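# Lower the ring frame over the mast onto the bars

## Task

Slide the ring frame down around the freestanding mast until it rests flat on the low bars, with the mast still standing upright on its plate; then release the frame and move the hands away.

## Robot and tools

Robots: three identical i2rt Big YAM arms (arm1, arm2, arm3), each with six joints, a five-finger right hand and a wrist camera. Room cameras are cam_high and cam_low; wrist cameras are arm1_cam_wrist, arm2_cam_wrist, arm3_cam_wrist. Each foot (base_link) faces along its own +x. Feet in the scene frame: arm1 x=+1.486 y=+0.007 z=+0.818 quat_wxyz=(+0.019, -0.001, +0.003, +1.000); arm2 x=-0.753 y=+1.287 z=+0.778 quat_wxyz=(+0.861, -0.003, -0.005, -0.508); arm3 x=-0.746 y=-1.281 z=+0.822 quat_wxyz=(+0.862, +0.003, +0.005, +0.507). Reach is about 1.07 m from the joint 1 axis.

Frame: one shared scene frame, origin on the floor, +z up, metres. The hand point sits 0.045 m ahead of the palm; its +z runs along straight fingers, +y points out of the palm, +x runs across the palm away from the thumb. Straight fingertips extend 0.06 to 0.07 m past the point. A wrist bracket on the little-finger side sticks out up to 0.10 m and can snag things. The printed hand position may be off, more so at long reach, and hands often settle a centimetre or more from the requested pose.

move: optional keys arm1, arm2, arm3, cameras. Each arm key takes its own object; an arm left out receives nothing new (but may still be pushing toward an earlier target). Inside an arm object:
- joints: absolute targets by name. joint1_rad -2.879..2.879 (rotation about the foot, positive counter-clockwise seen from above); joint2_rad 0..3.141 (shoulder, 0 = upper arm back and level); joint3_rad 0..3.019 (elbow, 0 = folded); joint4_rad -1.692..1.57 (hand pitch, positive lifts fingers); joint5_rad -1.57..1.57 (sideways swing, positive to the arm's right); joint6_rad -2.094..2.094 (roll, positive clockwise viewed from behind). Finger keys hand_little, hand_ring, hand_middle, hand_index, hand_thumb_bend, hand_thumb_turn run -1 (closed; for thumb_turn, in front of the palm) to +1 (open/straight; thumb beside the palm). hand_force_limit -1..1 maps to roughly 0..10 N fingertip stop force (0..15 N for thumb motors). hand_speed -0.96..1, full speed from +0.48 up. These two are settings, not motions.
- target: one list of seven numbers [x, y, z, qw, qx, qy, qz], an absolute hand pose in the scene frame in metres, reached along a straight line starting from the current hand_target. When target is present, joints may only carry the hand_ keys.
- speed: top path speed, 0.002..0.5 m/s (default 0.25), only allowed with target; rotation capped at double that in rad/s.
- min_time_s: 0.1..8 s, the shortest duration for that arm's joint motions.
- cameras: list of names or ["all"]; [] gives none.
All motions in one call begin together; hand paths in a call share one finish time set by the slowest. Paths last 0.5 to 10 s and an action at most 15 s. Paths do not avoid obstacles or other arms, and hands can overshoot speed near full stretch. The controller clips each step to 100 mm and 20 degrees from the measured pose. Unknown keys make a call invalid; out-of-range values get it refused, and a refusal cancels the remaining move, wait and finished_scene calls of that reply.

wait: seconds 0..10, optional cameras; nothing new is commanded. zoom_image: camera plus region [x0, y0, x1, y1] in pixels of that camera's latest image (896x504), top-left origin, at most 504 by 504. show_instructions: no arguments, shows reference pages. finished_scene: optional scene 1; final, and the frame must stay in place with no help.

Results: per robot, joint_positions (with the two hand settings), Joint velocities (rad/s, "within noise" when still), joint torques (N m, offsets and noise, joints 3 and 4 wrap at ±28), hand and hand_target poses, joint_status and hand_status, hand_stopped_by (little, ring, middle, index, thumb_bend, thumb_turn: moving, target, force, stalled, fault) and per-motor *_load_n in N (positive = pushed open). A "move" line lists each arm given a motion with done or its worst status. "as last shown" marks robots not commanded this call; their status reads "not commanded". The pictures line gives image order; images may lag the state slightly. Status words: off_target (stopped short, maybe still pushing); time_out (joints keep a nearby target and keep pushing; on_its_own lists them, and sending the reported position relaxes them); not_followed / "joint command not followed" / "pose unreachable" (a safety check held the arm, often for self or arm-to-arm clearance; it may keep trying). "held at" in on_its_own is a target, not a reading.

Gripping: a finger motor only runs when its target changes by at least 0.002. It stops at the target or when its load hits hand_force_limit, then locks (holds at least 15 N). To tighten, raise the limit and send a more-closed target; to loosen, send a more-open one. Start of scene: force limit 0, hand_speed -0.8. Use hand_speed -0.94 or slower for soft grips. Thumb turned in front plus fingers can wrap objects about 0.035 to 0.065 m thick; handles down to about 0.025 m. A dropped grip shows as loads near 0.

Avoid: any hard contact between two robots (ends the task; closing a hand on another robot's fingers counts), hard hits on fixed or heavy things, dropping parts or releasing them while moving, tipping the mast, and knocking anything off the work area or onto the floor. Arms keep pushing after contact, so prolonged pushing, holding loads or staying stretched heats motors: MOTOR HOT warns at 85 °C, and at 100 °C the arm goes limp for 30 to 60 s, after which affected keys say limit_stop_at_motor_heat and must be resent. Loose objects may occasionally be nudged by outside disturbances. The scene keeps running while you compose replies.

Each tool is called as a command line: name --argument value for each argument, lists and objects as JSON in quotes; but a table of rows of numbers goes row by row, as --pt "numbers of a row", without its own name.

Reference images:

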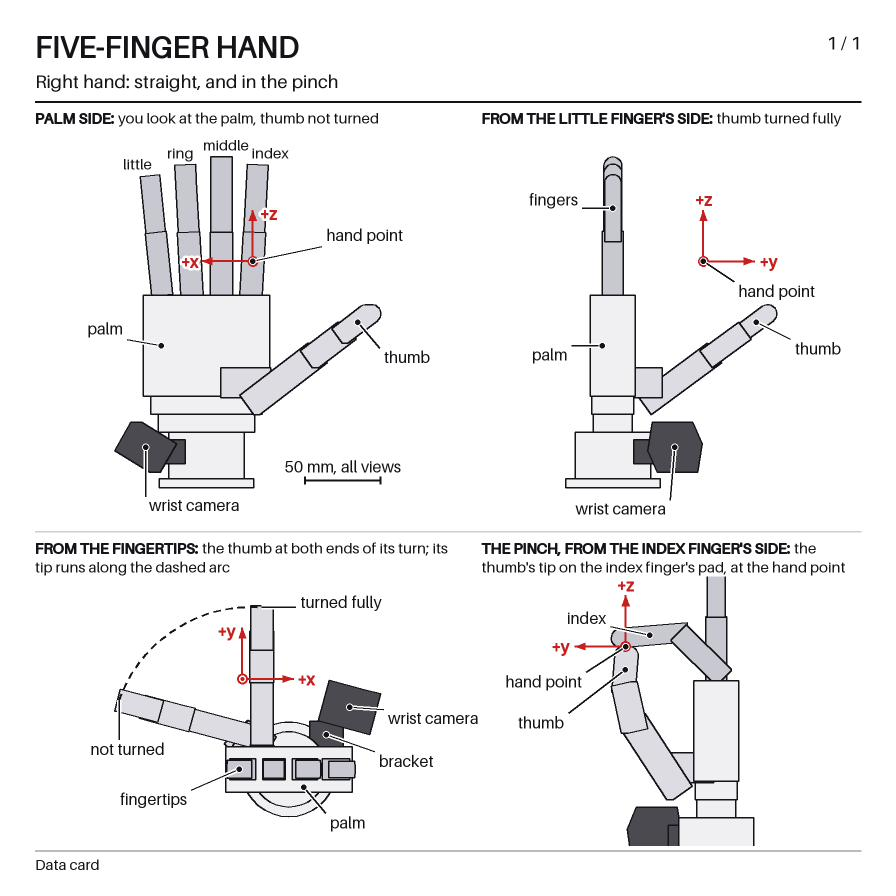

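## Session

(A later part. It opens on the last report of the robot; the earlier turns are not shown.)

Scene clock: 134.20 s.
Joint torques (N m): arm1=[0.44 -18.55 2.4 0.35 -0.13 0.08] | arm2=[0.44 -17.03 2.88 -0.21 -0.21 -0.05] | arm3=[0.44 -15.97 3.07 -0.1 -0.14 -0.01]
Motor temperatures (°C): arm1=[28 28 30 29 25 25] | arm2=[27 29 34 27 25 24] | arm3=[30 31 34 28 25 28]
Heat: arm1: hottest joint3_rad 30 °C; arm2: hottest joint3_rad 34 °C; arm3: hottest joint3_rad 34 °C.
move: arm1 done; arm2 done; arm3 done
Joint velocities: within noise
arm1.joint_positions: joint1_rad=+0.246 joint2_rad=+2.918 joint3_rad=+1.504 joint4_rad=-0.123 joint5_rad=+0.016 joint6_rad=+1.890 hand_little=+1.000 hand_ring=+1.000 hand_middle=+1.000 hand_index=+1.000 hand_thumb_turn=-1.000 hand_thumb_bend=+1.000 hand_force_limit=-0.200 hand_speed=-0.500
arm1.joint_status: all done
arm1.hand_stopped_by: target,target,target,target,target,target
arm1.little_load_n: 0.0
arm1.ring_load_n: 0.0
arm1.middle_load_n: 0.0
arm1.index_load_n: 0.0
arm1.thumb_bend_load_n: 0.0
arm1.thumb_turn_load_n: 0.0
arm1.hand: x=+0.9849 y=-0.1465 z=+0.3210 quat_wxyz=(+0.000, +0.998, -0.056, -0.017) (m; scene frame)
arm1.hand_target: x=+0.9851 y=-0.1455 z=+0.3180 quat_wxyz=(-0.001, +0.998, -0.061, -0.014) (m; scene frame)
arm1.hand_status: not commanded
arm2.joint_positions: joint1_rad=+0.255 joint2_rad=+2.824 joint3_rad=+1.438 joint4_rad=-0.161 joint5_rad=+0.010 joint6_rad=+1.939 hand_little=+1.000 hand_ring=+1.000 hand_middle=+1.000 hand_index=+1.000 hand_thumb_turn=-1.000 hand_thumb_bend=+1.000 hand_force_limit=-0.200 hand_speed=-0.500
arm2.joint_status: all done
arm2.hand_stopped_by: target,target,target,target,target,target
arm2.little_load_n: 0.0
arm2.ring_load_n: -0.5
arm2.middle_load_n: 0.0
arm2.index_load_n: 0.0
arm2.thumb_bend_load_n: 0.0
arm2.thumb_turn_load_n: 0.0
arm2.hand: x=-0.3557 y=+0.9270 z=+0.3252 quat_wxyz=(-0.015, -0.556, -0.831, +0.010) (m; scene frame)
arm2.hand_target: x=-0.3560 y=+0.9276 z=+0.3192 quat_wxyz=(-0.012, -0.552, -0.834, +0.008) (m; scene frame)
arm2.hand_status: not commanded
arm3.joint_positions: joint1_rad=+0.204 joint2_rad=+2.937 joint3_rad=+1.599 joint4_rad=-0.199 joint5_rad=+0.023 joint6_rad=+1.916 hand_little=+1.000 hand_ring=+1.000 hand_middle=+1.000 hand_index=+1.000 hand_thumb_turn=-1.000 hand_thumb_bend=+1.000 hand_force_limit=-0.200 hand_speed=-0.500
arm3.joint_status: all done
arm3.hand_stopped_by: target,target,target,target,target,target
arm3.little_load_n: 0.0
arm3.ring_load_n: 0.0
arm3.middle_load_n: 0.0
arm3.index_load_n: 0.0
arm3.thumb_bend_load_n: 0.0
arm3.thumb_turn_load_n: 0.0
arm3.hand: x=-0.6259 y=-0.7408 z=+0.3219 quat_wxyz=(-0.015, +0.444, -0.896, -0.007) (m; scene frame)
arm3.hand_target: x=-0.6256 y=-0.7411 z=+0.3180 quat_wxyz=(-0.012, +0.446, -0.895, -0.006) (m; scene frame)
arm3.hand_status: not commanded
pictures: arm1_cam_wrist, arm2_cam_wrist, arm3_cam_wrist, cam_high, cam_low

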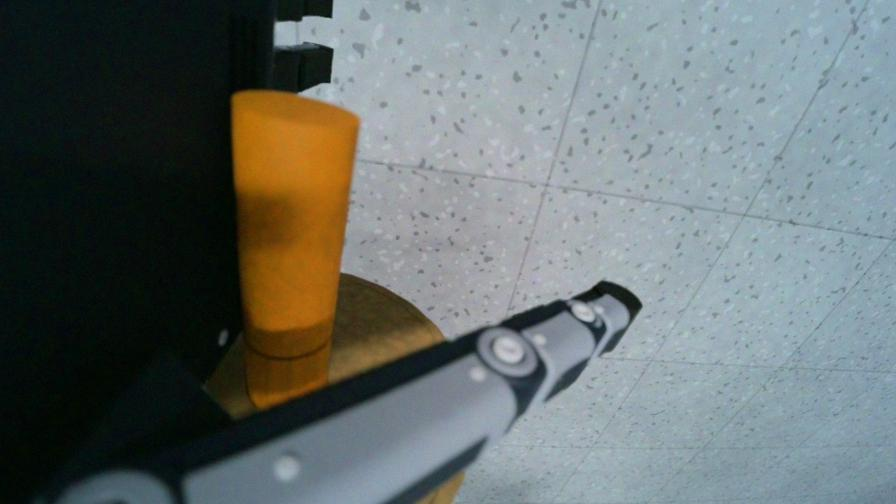

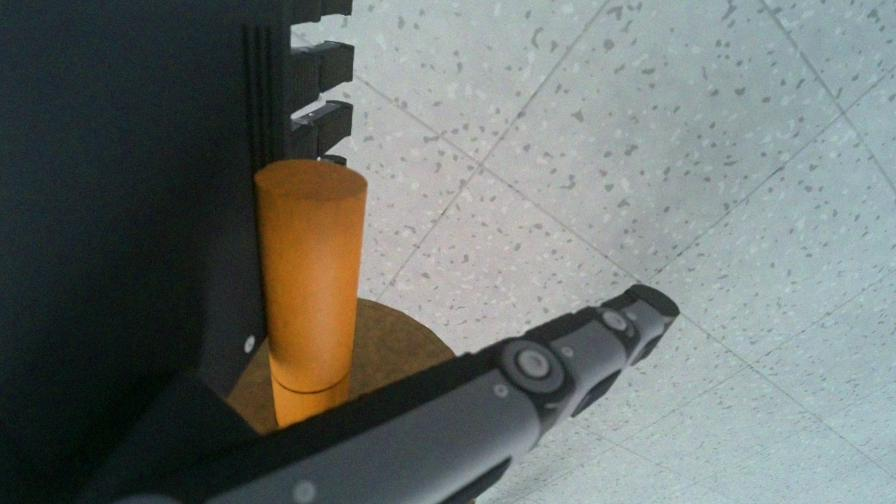

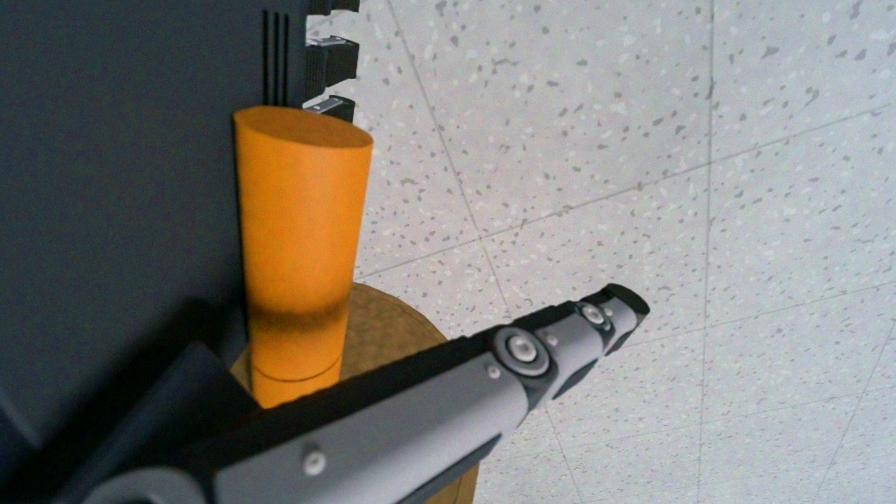

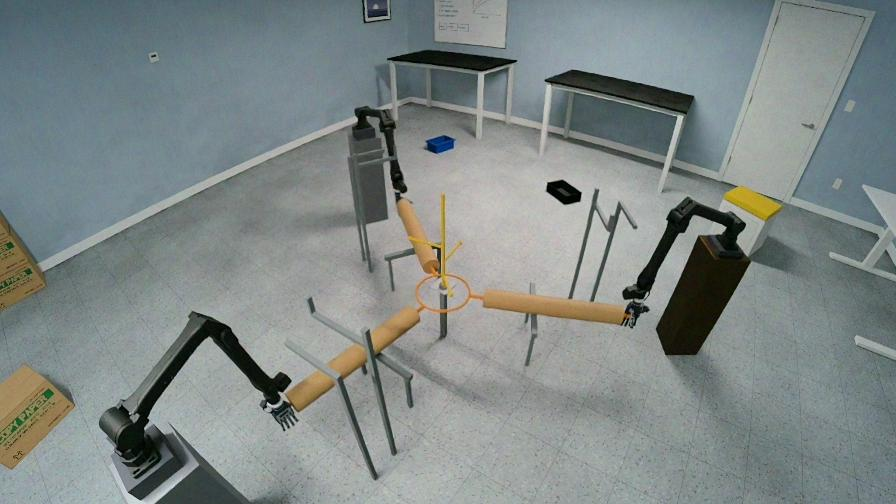

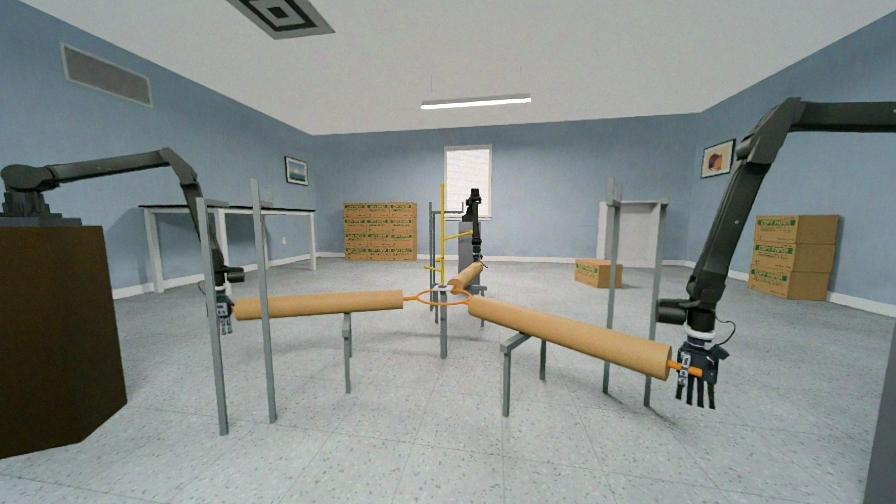

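move --arm1 '{"target": [0.985, -0.1465, 0.40, -0.0007, 0.99813, -0.06105, -0.014], "speed": 0.08}' --arm2 '{"target": [-0.3557, 0.927, 0.40, 0.0120, 0.55194, 0.83389, -0.0080], "speed": 0.08}' --arm3 '{"target": [-0.6259, -0.7408, 0.40, 0.0117, -0.4462, 0.89493, 0.0060], "speed": 0.08}' --cameras '["cam_high", "cam_low", "arm1_cam_wrist"]'

Scene clock: 136.33 s.
Joint torques (N m): arm1=[0.79 -21.13 1.25 0.34 -0.13 0.11] | arm2=[0.44 -19.31 1.2 -0.21 -0.14 -0.04] | arm3=[0.73 -17.44 1.62 -0.12 -0.14 0.01]
Motor temperatures (°C): arm1=[28 28 30 29 25 25] | arm2=[27 29 34 27 25 24] | arm3=[30 31 33 28 25 28]
Heat: arm1: hottest joint3_rad 30 °C; arm2: hottest joint3_rad 34 °C; arm3: hottest joint3_rad 33 °C.
move: arm1 off_target; arm2 done; arm3 done
Joint velocities: within noise
arm1.joint_positions: joint1_rad=+0.246 joint2_rad=+2.743 joint3_rad=+1.340 joint4_rad=-0.154 joint5_rad=+0.016 joint6_rad=+1.891 hand_little=+1.000 hand_ring=+1.000 hand_middle=+1.000 hand_index=+1.000 hand_thumb_turn=-1.000 hand_thumb_bend=+1.000 hand_force_limit=-0.200 hand_speed=-0.500
arm1.joint_status: not commanded
arm1.hand_stopped_by: target,target,target,target,target,target
arm1.little_load_n: 0.0
arm1.ring_load_n: 0.0
arm1.middle_load_n: 0.0
arm1.index_load_n: 0.0
arm1.thumb_bend_load_n: 0.0
arm1.thumb_turn_load_n: 0.0
arm1.hand: x=+0.9940 y=-0.1440 z=+0.3877 quat_wxyz=(-0.003, +0.998, -0.057, -0.008) (m; scene frame)
arm1.hand_target: x=+0.9852 y=-0.1465 z=+0.3997 quat_wxyz=(-0.001, +0.998, -0.061, -0.014) (m; scene frame)
arm1.hand_status: off_target (0.015 m and 0.9 deg from the pose sent, 0.079 m and 0.7 deg at the start)
arm2.joint_positions: joint1_rad=+0.255 joint2_rad=+2.648 joint3_rad=+1.311 joint4_rad=-0.213 joint5_rad=+0.008 joint6_rad=+1.937 hand_little=+1.000 hand_ring=+1.000 hand_middle=+1.000 hand_index=+1.000 hand_thumb_turn=-1.000 hand_thumb_bend=+1.000 hand_force_limit=-0.200 hand_speed=-0.500
arm2.joint_status: not commanded
arm2.hand_stopped_by: target,target,target,target,target,target
arm2.little_load_n: 0.0
arm2.ring_load_n: 0.0
arm2.middle_load_n: 0.0
arm2.index_load_n: 0.0
arm2.thumb_bend_load_n: 0.0
arm2.thumb_turn_load_n: 0.0
arm2.hand: x=-0.3538 y=+0.9261 z=+0.3953 quat_wxyz=(-0.015, -0.556, -0.831, +0.009) (m; scene frame)
arm2.hand_target: x=-0.3557 y=+0.9271 z=+0.3998 quat_wxyz=(-0.012, -0.552, -0.834, +0.008) (m; scene frame)
arm2.hand_status: done (0.005 m and 0.6 deg from the pose sent, 0.075 m and 0.8 deg at the start)
arm3.joint_positions: joint1_rad=+0.204 joint2_rad=+2.750 joint3_rad=+1.439 joint4_rad=-0.224 joint5_rad=+0.023 joint6_rad=+1.916 hand_little=+1.000 hand_ring=+1.000 hand_middle=+1.000 hand_index=+1.000 hand_thumb_turn=-1.000 hand_thumb_bend=+1.000 hand_force_limit=-0.200 hand_speed=-0.500
arm3.joint_status: not commanded
arm3.hand_stopped_by: target,target,target,target,target,target
arm3.little_load_n: 0.0
arm3.ring_load_n: 0.0
arm3.middle_load_n: 0.0
arm3.index_load_n: 0.0
arm3.thumb_bend_load_n: 0.0
arm3.thumb_turn_load_n: 0.0
arm3.hand: x=-0.6244 y=-0.7389 z=+0.3959 quat_wxyz=(-0.015, +0.444, -0.896, -0.008) (m; scene frame)
arm3.hand_target: x=-0.6260 y=-0.7407 z=+0.4000 quat_wxyz=(-0.012, +0.446, -0.895, -0.006) (m; scene frame)
arm3.hand_status: done (0.005 m and 0.5 deg from the pose sent, 0.078 m and 0.4 deg at the start)
pictures: arm1_cam_wrist, cam_high, cam_low

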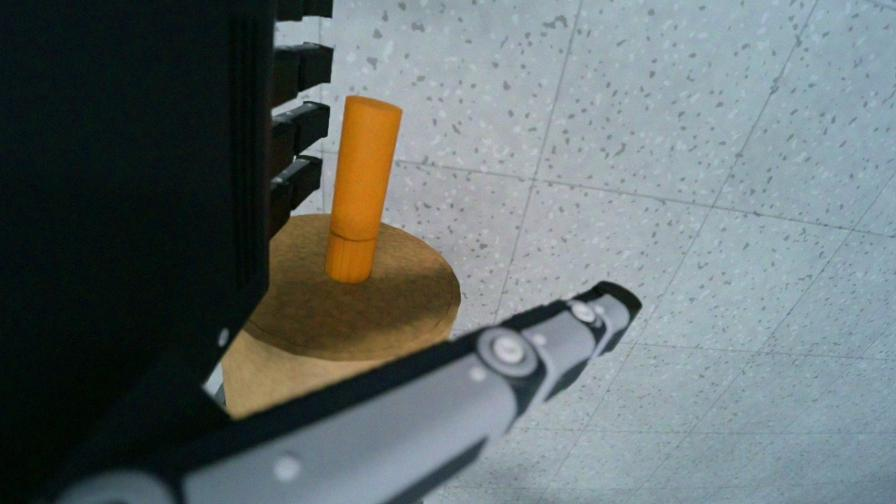

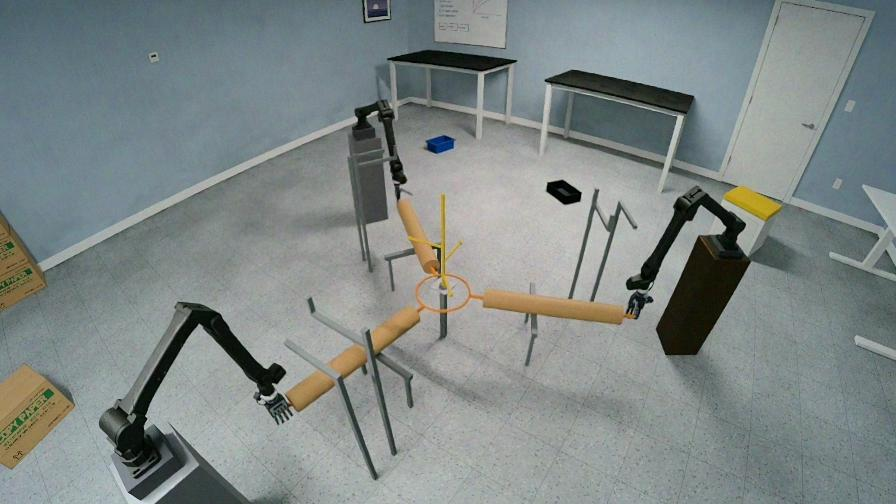

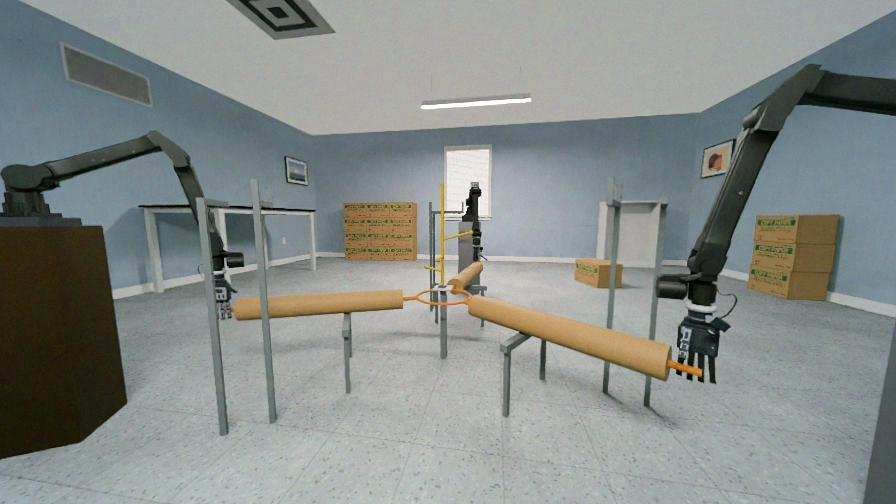

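move --arm1 '{"target": [0.985, -0.1465, 0.50, -0.0007, 0.99813, -0.06105, -0.014], "speed": 0.12}' --arm2 '{"target": [-0.3557, 0.927, 0.50, 0.0120, 0.55194, 0.83389, -0.0080], "speed": 0.12}' --arm3 '{"target": [-0.6259, -0.7408, 0.50, 0.0117, -0.4462, 0.89493, 0.0060], "speed": 0.12}' --cameras '["all"]'

Scene clock: 138.20 s.
Joint torques (N m): arm1=[0.91 -20.25 2.19 0.35 -0.13 0.11] | arm2=[0.21 -18.32 2.15 -0.14 -0.15 -0.04] | arm3=[0.85 -16.85 2.32 -0.08 -0.13 0.04]
Motor temperatures (°C): arm1=[28 28 30 29 25 25] | arm2=[27 29 34 27 25 24] | arm3=[30 31 33 28 25 28]
Heat: arm1: hottest joint3_rad 30 °C; arm2: hottest joint3_rad 34 °C; arm3: hottest joint3_rad 33 °C.
move: arm1 off_target; arm2 done; arm3 done
Joint velocities: within noise
arm1.joint_positions: joint1_rad=+0.246 joint2_rad=+2.484 joint3_rad=+1.181 joint4_rad=-0.251 joint5_rad=+0.016 joint6_rad=+1.892 hand_little=+1.000 hand_ring=+1.000 hand_middle=+1.000 hand_index=+1.000 hand_thumb_turn=-1.000 hand_thumb_bend=+1.000 hand_force_limit=-0.200 hand_speed=-0.500
arm1.joint_status: not commanded
arm1.hand_stopped_by: target,target,target,target,target,target
arm1.little_load_n: 0.0
arm1.ring_load_n: 0.0
arm1.middle_load_n: 0.0
arm1.index_load_n: 0.0
arm1.thumb_bend_load_n: 0.0
arm1.thumb_turn_load_n: 0.0
arm1.hand: x=+0.9902 y=-0.1441 z=+0.4894 quat_wxyz=(-0.002, +0.998, -0.057, -0.009) (m; scene frame)
arm1.hand_target: x=+0.9851 y=-0.1465 z=+0.4997 quat_wxyz=(-0.001, +0.998, -0.061, -0.014) (m; scene frame)
arm1.hand_status: off_target (0.012 m and 0.7 deg from the pose sent, 0.113 m and 0.9 deg at the start)
arm2.joint_positions: joint1_rad=+0.255 joint2_rad=+2.394 joint3_rad=+1.179 joint4_rad=-0.332 joint5_rad=+0.008 joint6_rad=+1.936 hand_little=+1.000 hand_ring=+1.000 hand_middle=+1.000 hand_index=+1.000 hand_thumb_turn=-1.000 hand_thumb_bend=+1.000 hand_force_limit=-0.200 hand_speed=-0.500
arm2.joint_status: not commanded
arm2.hand_stopped_by: target,target,target,target,target,target
arm2.little_load_n: 0.0
arm2.ring_load_n: 0.0
arm2.middle_load_n: 0.0
arm2.index_load_n: 0.0
arm2.thumb_bend_load_n: 0.0
arm2.thumb_turn_load_n: 0.0
arm2.hand: x=-0.3517 y=+0.9245 z=+0.4972 quat_wxyz=(-0.016, -0.555, -0.831, +0.010) (m; scene frame)
arm2.hand_target: x=-0.3556 y=+0.9271 z=+0.4999 quat_wxyz=(-0.012, -0.552, -0.834, +0.008) (m; scene frame)
arm2.hand_status: done (0.006 m and 0.7 deg from the pose sent, 0.105 m and 0.6 deg at the start)
arm3.joint_positions: joint1_rad=+0.204 joint2_rad=+2.498 joint3_rad=+1.279 joint4_rad=-0.314 joint5_rad=+0.023 joint6_rad=+1.916 hand_little=+1.000 hand_ring=+1.000 hand_middle=+1.000 hand_index=+1.000 hand_thumb_turn=-1.000 hand_thumb_bend=+1.000 hand_force_limit=-0.200 hand_speed=-0.500
arm3.joint_status: not commanded
arm3.hand_stopped_by: target,target,target,target,target,target
arm3.little_load_n: 0.0
arm3.ring_load_n: 0.0
arm3.middle_load_n: 0.0
arm3.index_load_n: 0.0
arm3.thumb_bend_load_n: 0.0
arm3.thumb_turn_load_n: 0.0
arm3.hand: x=-0.6225 y=-0.7373 z=+0.4977 quat_wxyz=(-0.016, +0.444, -0.896, -0.008) (m; scene frame)
arm3.hand_target: x=-0.6259 y=-0.7407 z=+0.5000 quat_wxyz=(-0.012, +0.446, -0.895, -0.006) (m; scene frame)
arm3.hand_status: done (0.005 m and 0.6 deg from the pose sent, 0.104 m and 0.5 deg at the start)
pictures: arm1_cam_wrist, arm2_cam_wrist, arm3_cam_wrist, cam_high, cam_low

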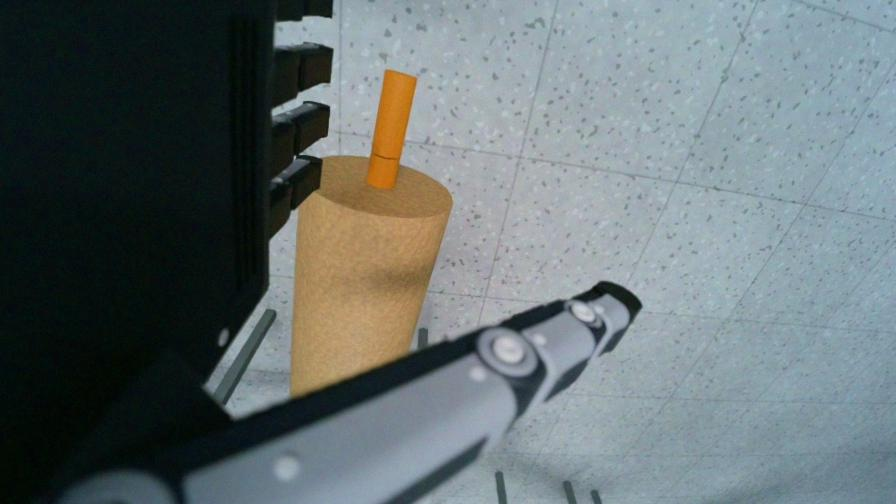

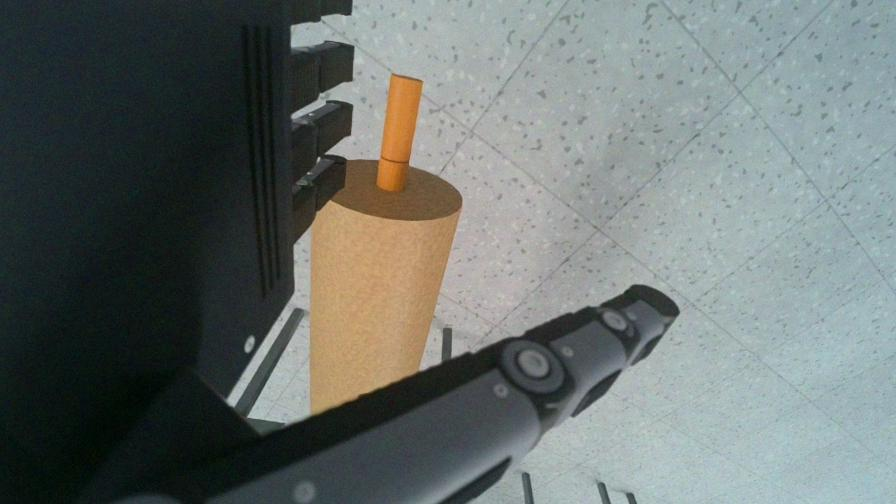

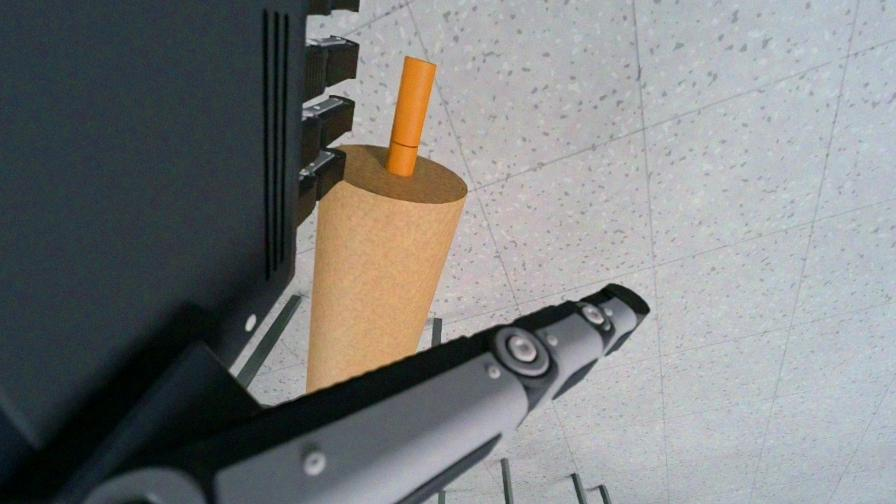

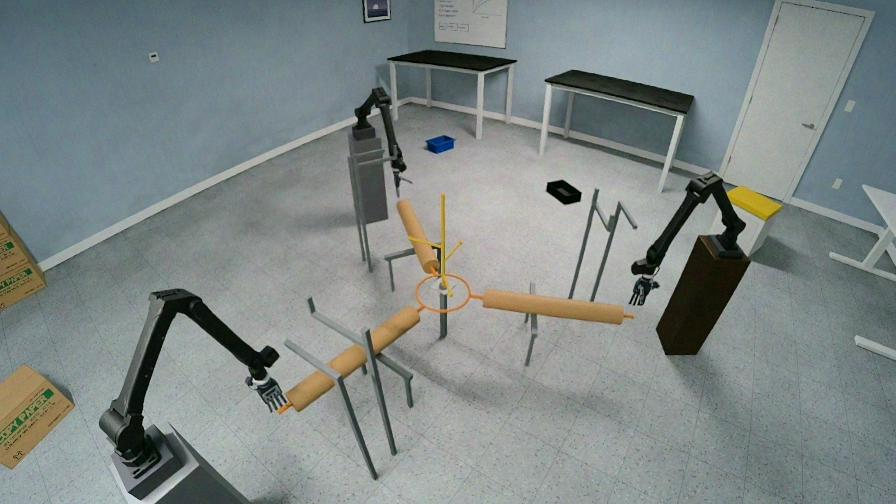

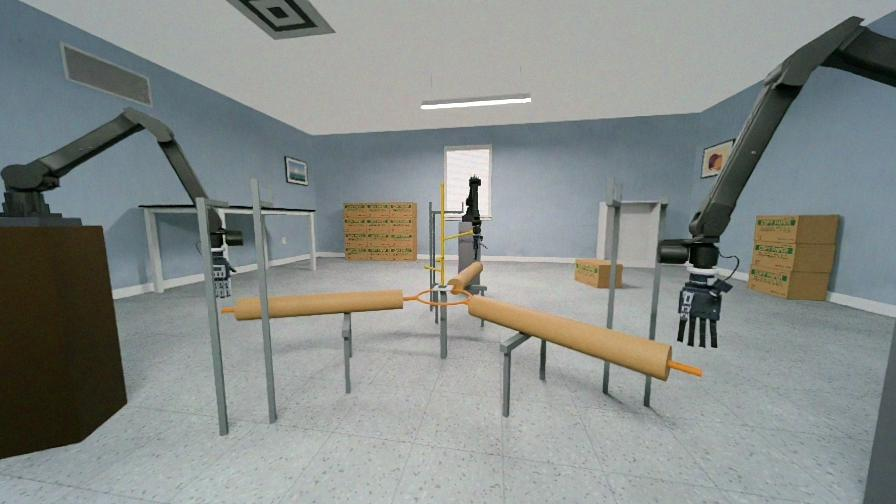

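zoom_image --camera "cam_low" --region '[330, 170, 560, 400]'

zoom_image --camera "cam_high" --region '[340, 180, 560, 370]'

Scaled by 2.191 from the camera's 896x504 image, which has a finer 1280x720 frame.

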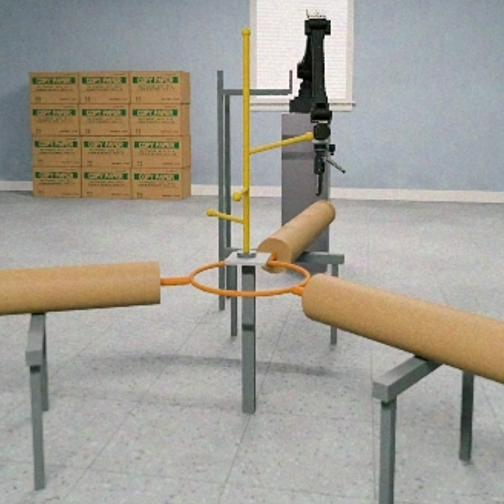

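Scaled by 2.291 from the camera's 896x504 image, which has a finer 1280x720 frame.

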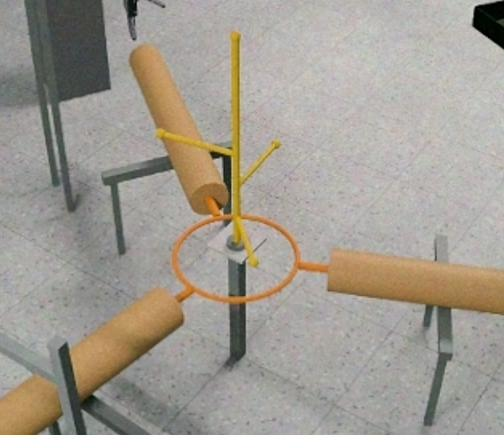

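move --arm1 '{"target": [1.045, -0.1465, 0.55, -0.0007, 0.99813, -0.06105, -0.014], "speed": 0.15}' --arm2 '{"target": [-0.3857, 0.979, 0.55, 0.0120, 0.55194, 0.83389, -0.0080], "speed": 0.15}' --arm3 '{"target": [-0.6559, -0.7928, 0.55, 0.0117, -0.4462, 0.89493, 0.0060], "speed": 0.15}' --cameras '["cam_high", "cam_low"]'

Scene clock: 139.77 s.
Joint torques (N m): arm1=[1.14 -18.08 1.61 1.07 -0.11 0.08] | arm2=[1.14 -15.85 1.78 0.47 -0.12 0.18] | arm3=[1.38 -15.03 1.8 0.73 -0.11 0.13]
Motor temperatures (°C): arm1=[28 28 30 29 25 25] | arm2=[27 29 34 27 25 24] | arm3=[30 31 33 28 25 28]
Heat: arm1: hottest joint3_rad 30 °C; arm2: hottest joint3_rad 34 °C; arm3: hottest joint3_rad 33 °C.
move: arm1 off_target; arm2 done; arm3 done
Joint velocities: within noise
arm1.joint_positions: joint1_rad=+0.273 joint2_rad=+2.310 joint3_rad=+0.950 joint4_rad=-0.212 joint5_rad=+0.016 joint6_rad=+1.923 hand_little=+1.000 hand_ring=+1.000 hand_middle=+1.000 hand_index=+1.000 hand_thumb_turn=-1.000 hand_thumb_bend=+1.000 hand_force_limit=-0.200 hand_speed=-0.500
arm1.joint_status: not commanded
arm1.hand_stopped_by: target,target,target,target,target,target
arm1.little_load_n: 0.0
arm1.ring_load_n: 0.0
arm1.middle_load_n: 0.0
arm1.index_load_n: 0.0
arm1.thumb_bend_load_n: 0.0
arm1.thumb_turn_load_n: 0.0
arm1.hand: x=+1.0530 y=-0.1416 z=+0.5395 quat_wxyz=(-0.005, +0.998, -0.059, +0.000) (m; scene frame)
arm1.hand_target: x=+1.0451 y=-0.1466 z=+0.5499 quat_wxyz=(+0.000, +0.998, -0.061, -0.014) (m; scene frame)
arm1.hand_status: off_target (0.014 m and 1.6 deg from the pose sent, 0.082 m and 0.7 deg at the start)
arm2.joint_positions: joint1_rad=+0.277 joint2_rad=+2.211 joint3_rad=+0.957 joint4_rad=-0.314 joint5_rad=+0.007 joint6_rad=+1.944 hand_little=+1.000 hand_ring=+1.000 hand_middle=+1.000 hand_index=+1.000 hand_thumb_turn=-1.000 hand_thumb_bend=+1.000 hand_force_limit=-0.200 hand_speed=-0.500
arm2.joint_status: not commanded
arm2.hand_stopped_by: target,target,target,target,target,target
arm2.little_load_n: 0.0
arm2.ring_load_n: 0.0
arm2.middle_load_n: 0.0
arm2.index_load_n: 0.0
arm2.thumb_bend_load_n: 0.0
arm2.thumb_turn_load_n: 0.0
arm2.hand: x=-0.3885 y=+0.9783 z=+0.5457 quat_wxyz=(-0.006, -0.549, -0.836, +0.007) (m; scene frame)
arm2.hand_target: x=-0.3857 y=+0.9790 z=+0.5500 quat_wxyz=(-0.012, -0.552, -0.834, +0.008) (m; scene frame)
arm2.hand_status: done (0.005 m and 0.8 deg from the pose sent, 0.083 m and 0.7 deg at the start)
arm3.joint_positions: joint1_rad=+0.229 joint2_rad=+2.324 joint3_rad=+1.041 joint4_rad=-0.271 joint5_rad=+0.023 joint6_rad=+1.937 hand_little=+1.000 hand_ring=+1.000 hand_middle=+1.000 hand_index=+1.000 hand_thumb_turn=-1.000 hand_thumb_bend=+1.000 hand_force_limit=-0.200 hand_speed=-0.500
arm3.joint_status: not commanded
arm3.hand_stopped_by: target,target,target,target,target,target
arm3.little_load_n: 0.0
arm3.ring_load_n: 0.0
arm3.middle_load_n: 0.0
arm3.index_load_n: 0.0
arm3.thumb_bend_load_n: 0.0
arm3.thumb_turn_load_n: 0.0
arm3.hand: x=-0.6520 y=-0.7951 z=+0.5460 quat_wxyz=(-0.009, +0.446, -0.895, -0.001) (m; scene frame)
arm3.hand_target: x=-0.6559 y=-0.7928 z=+0.5500 quat_wxyz=(-0.012, +0.446, -0.895, -0.006) (m; scene frame)
arm3.hand_status: done (0.006 m and 0.7 deg from the pose sent, 0.083 m and 0.6 deg at the start)
pictures: cam_high, cam_low

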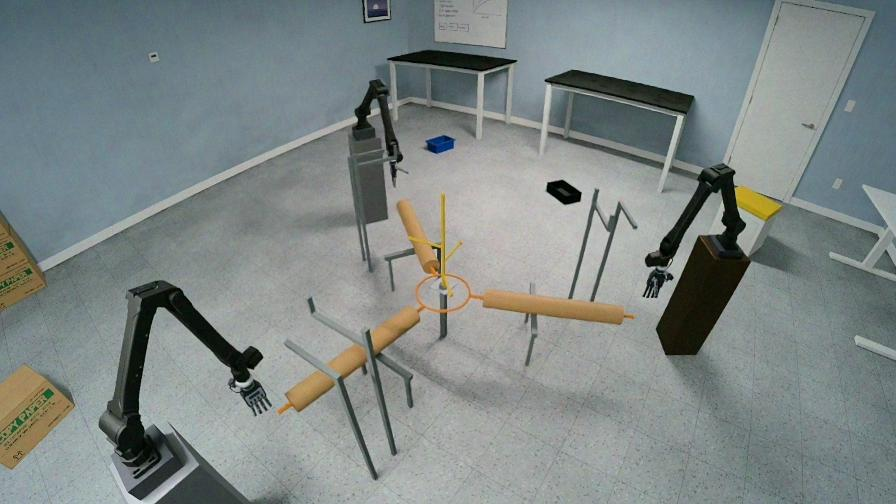

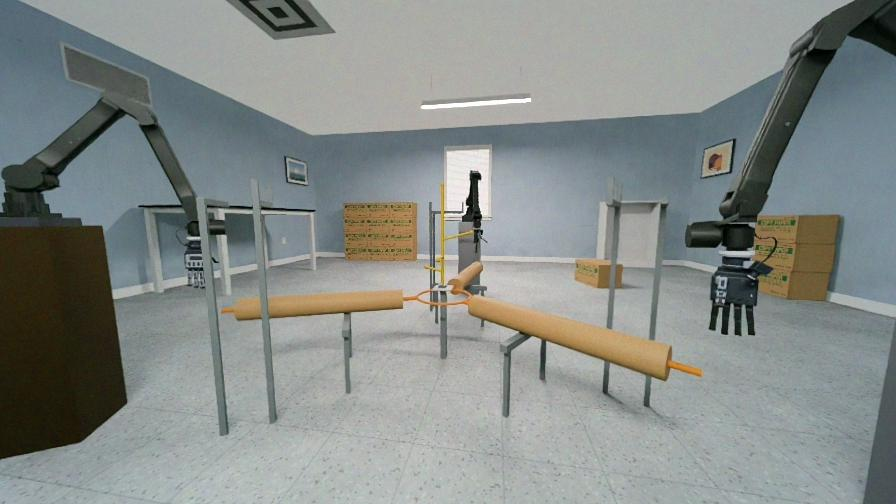

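finished_scene

The scene is finished: the task was done.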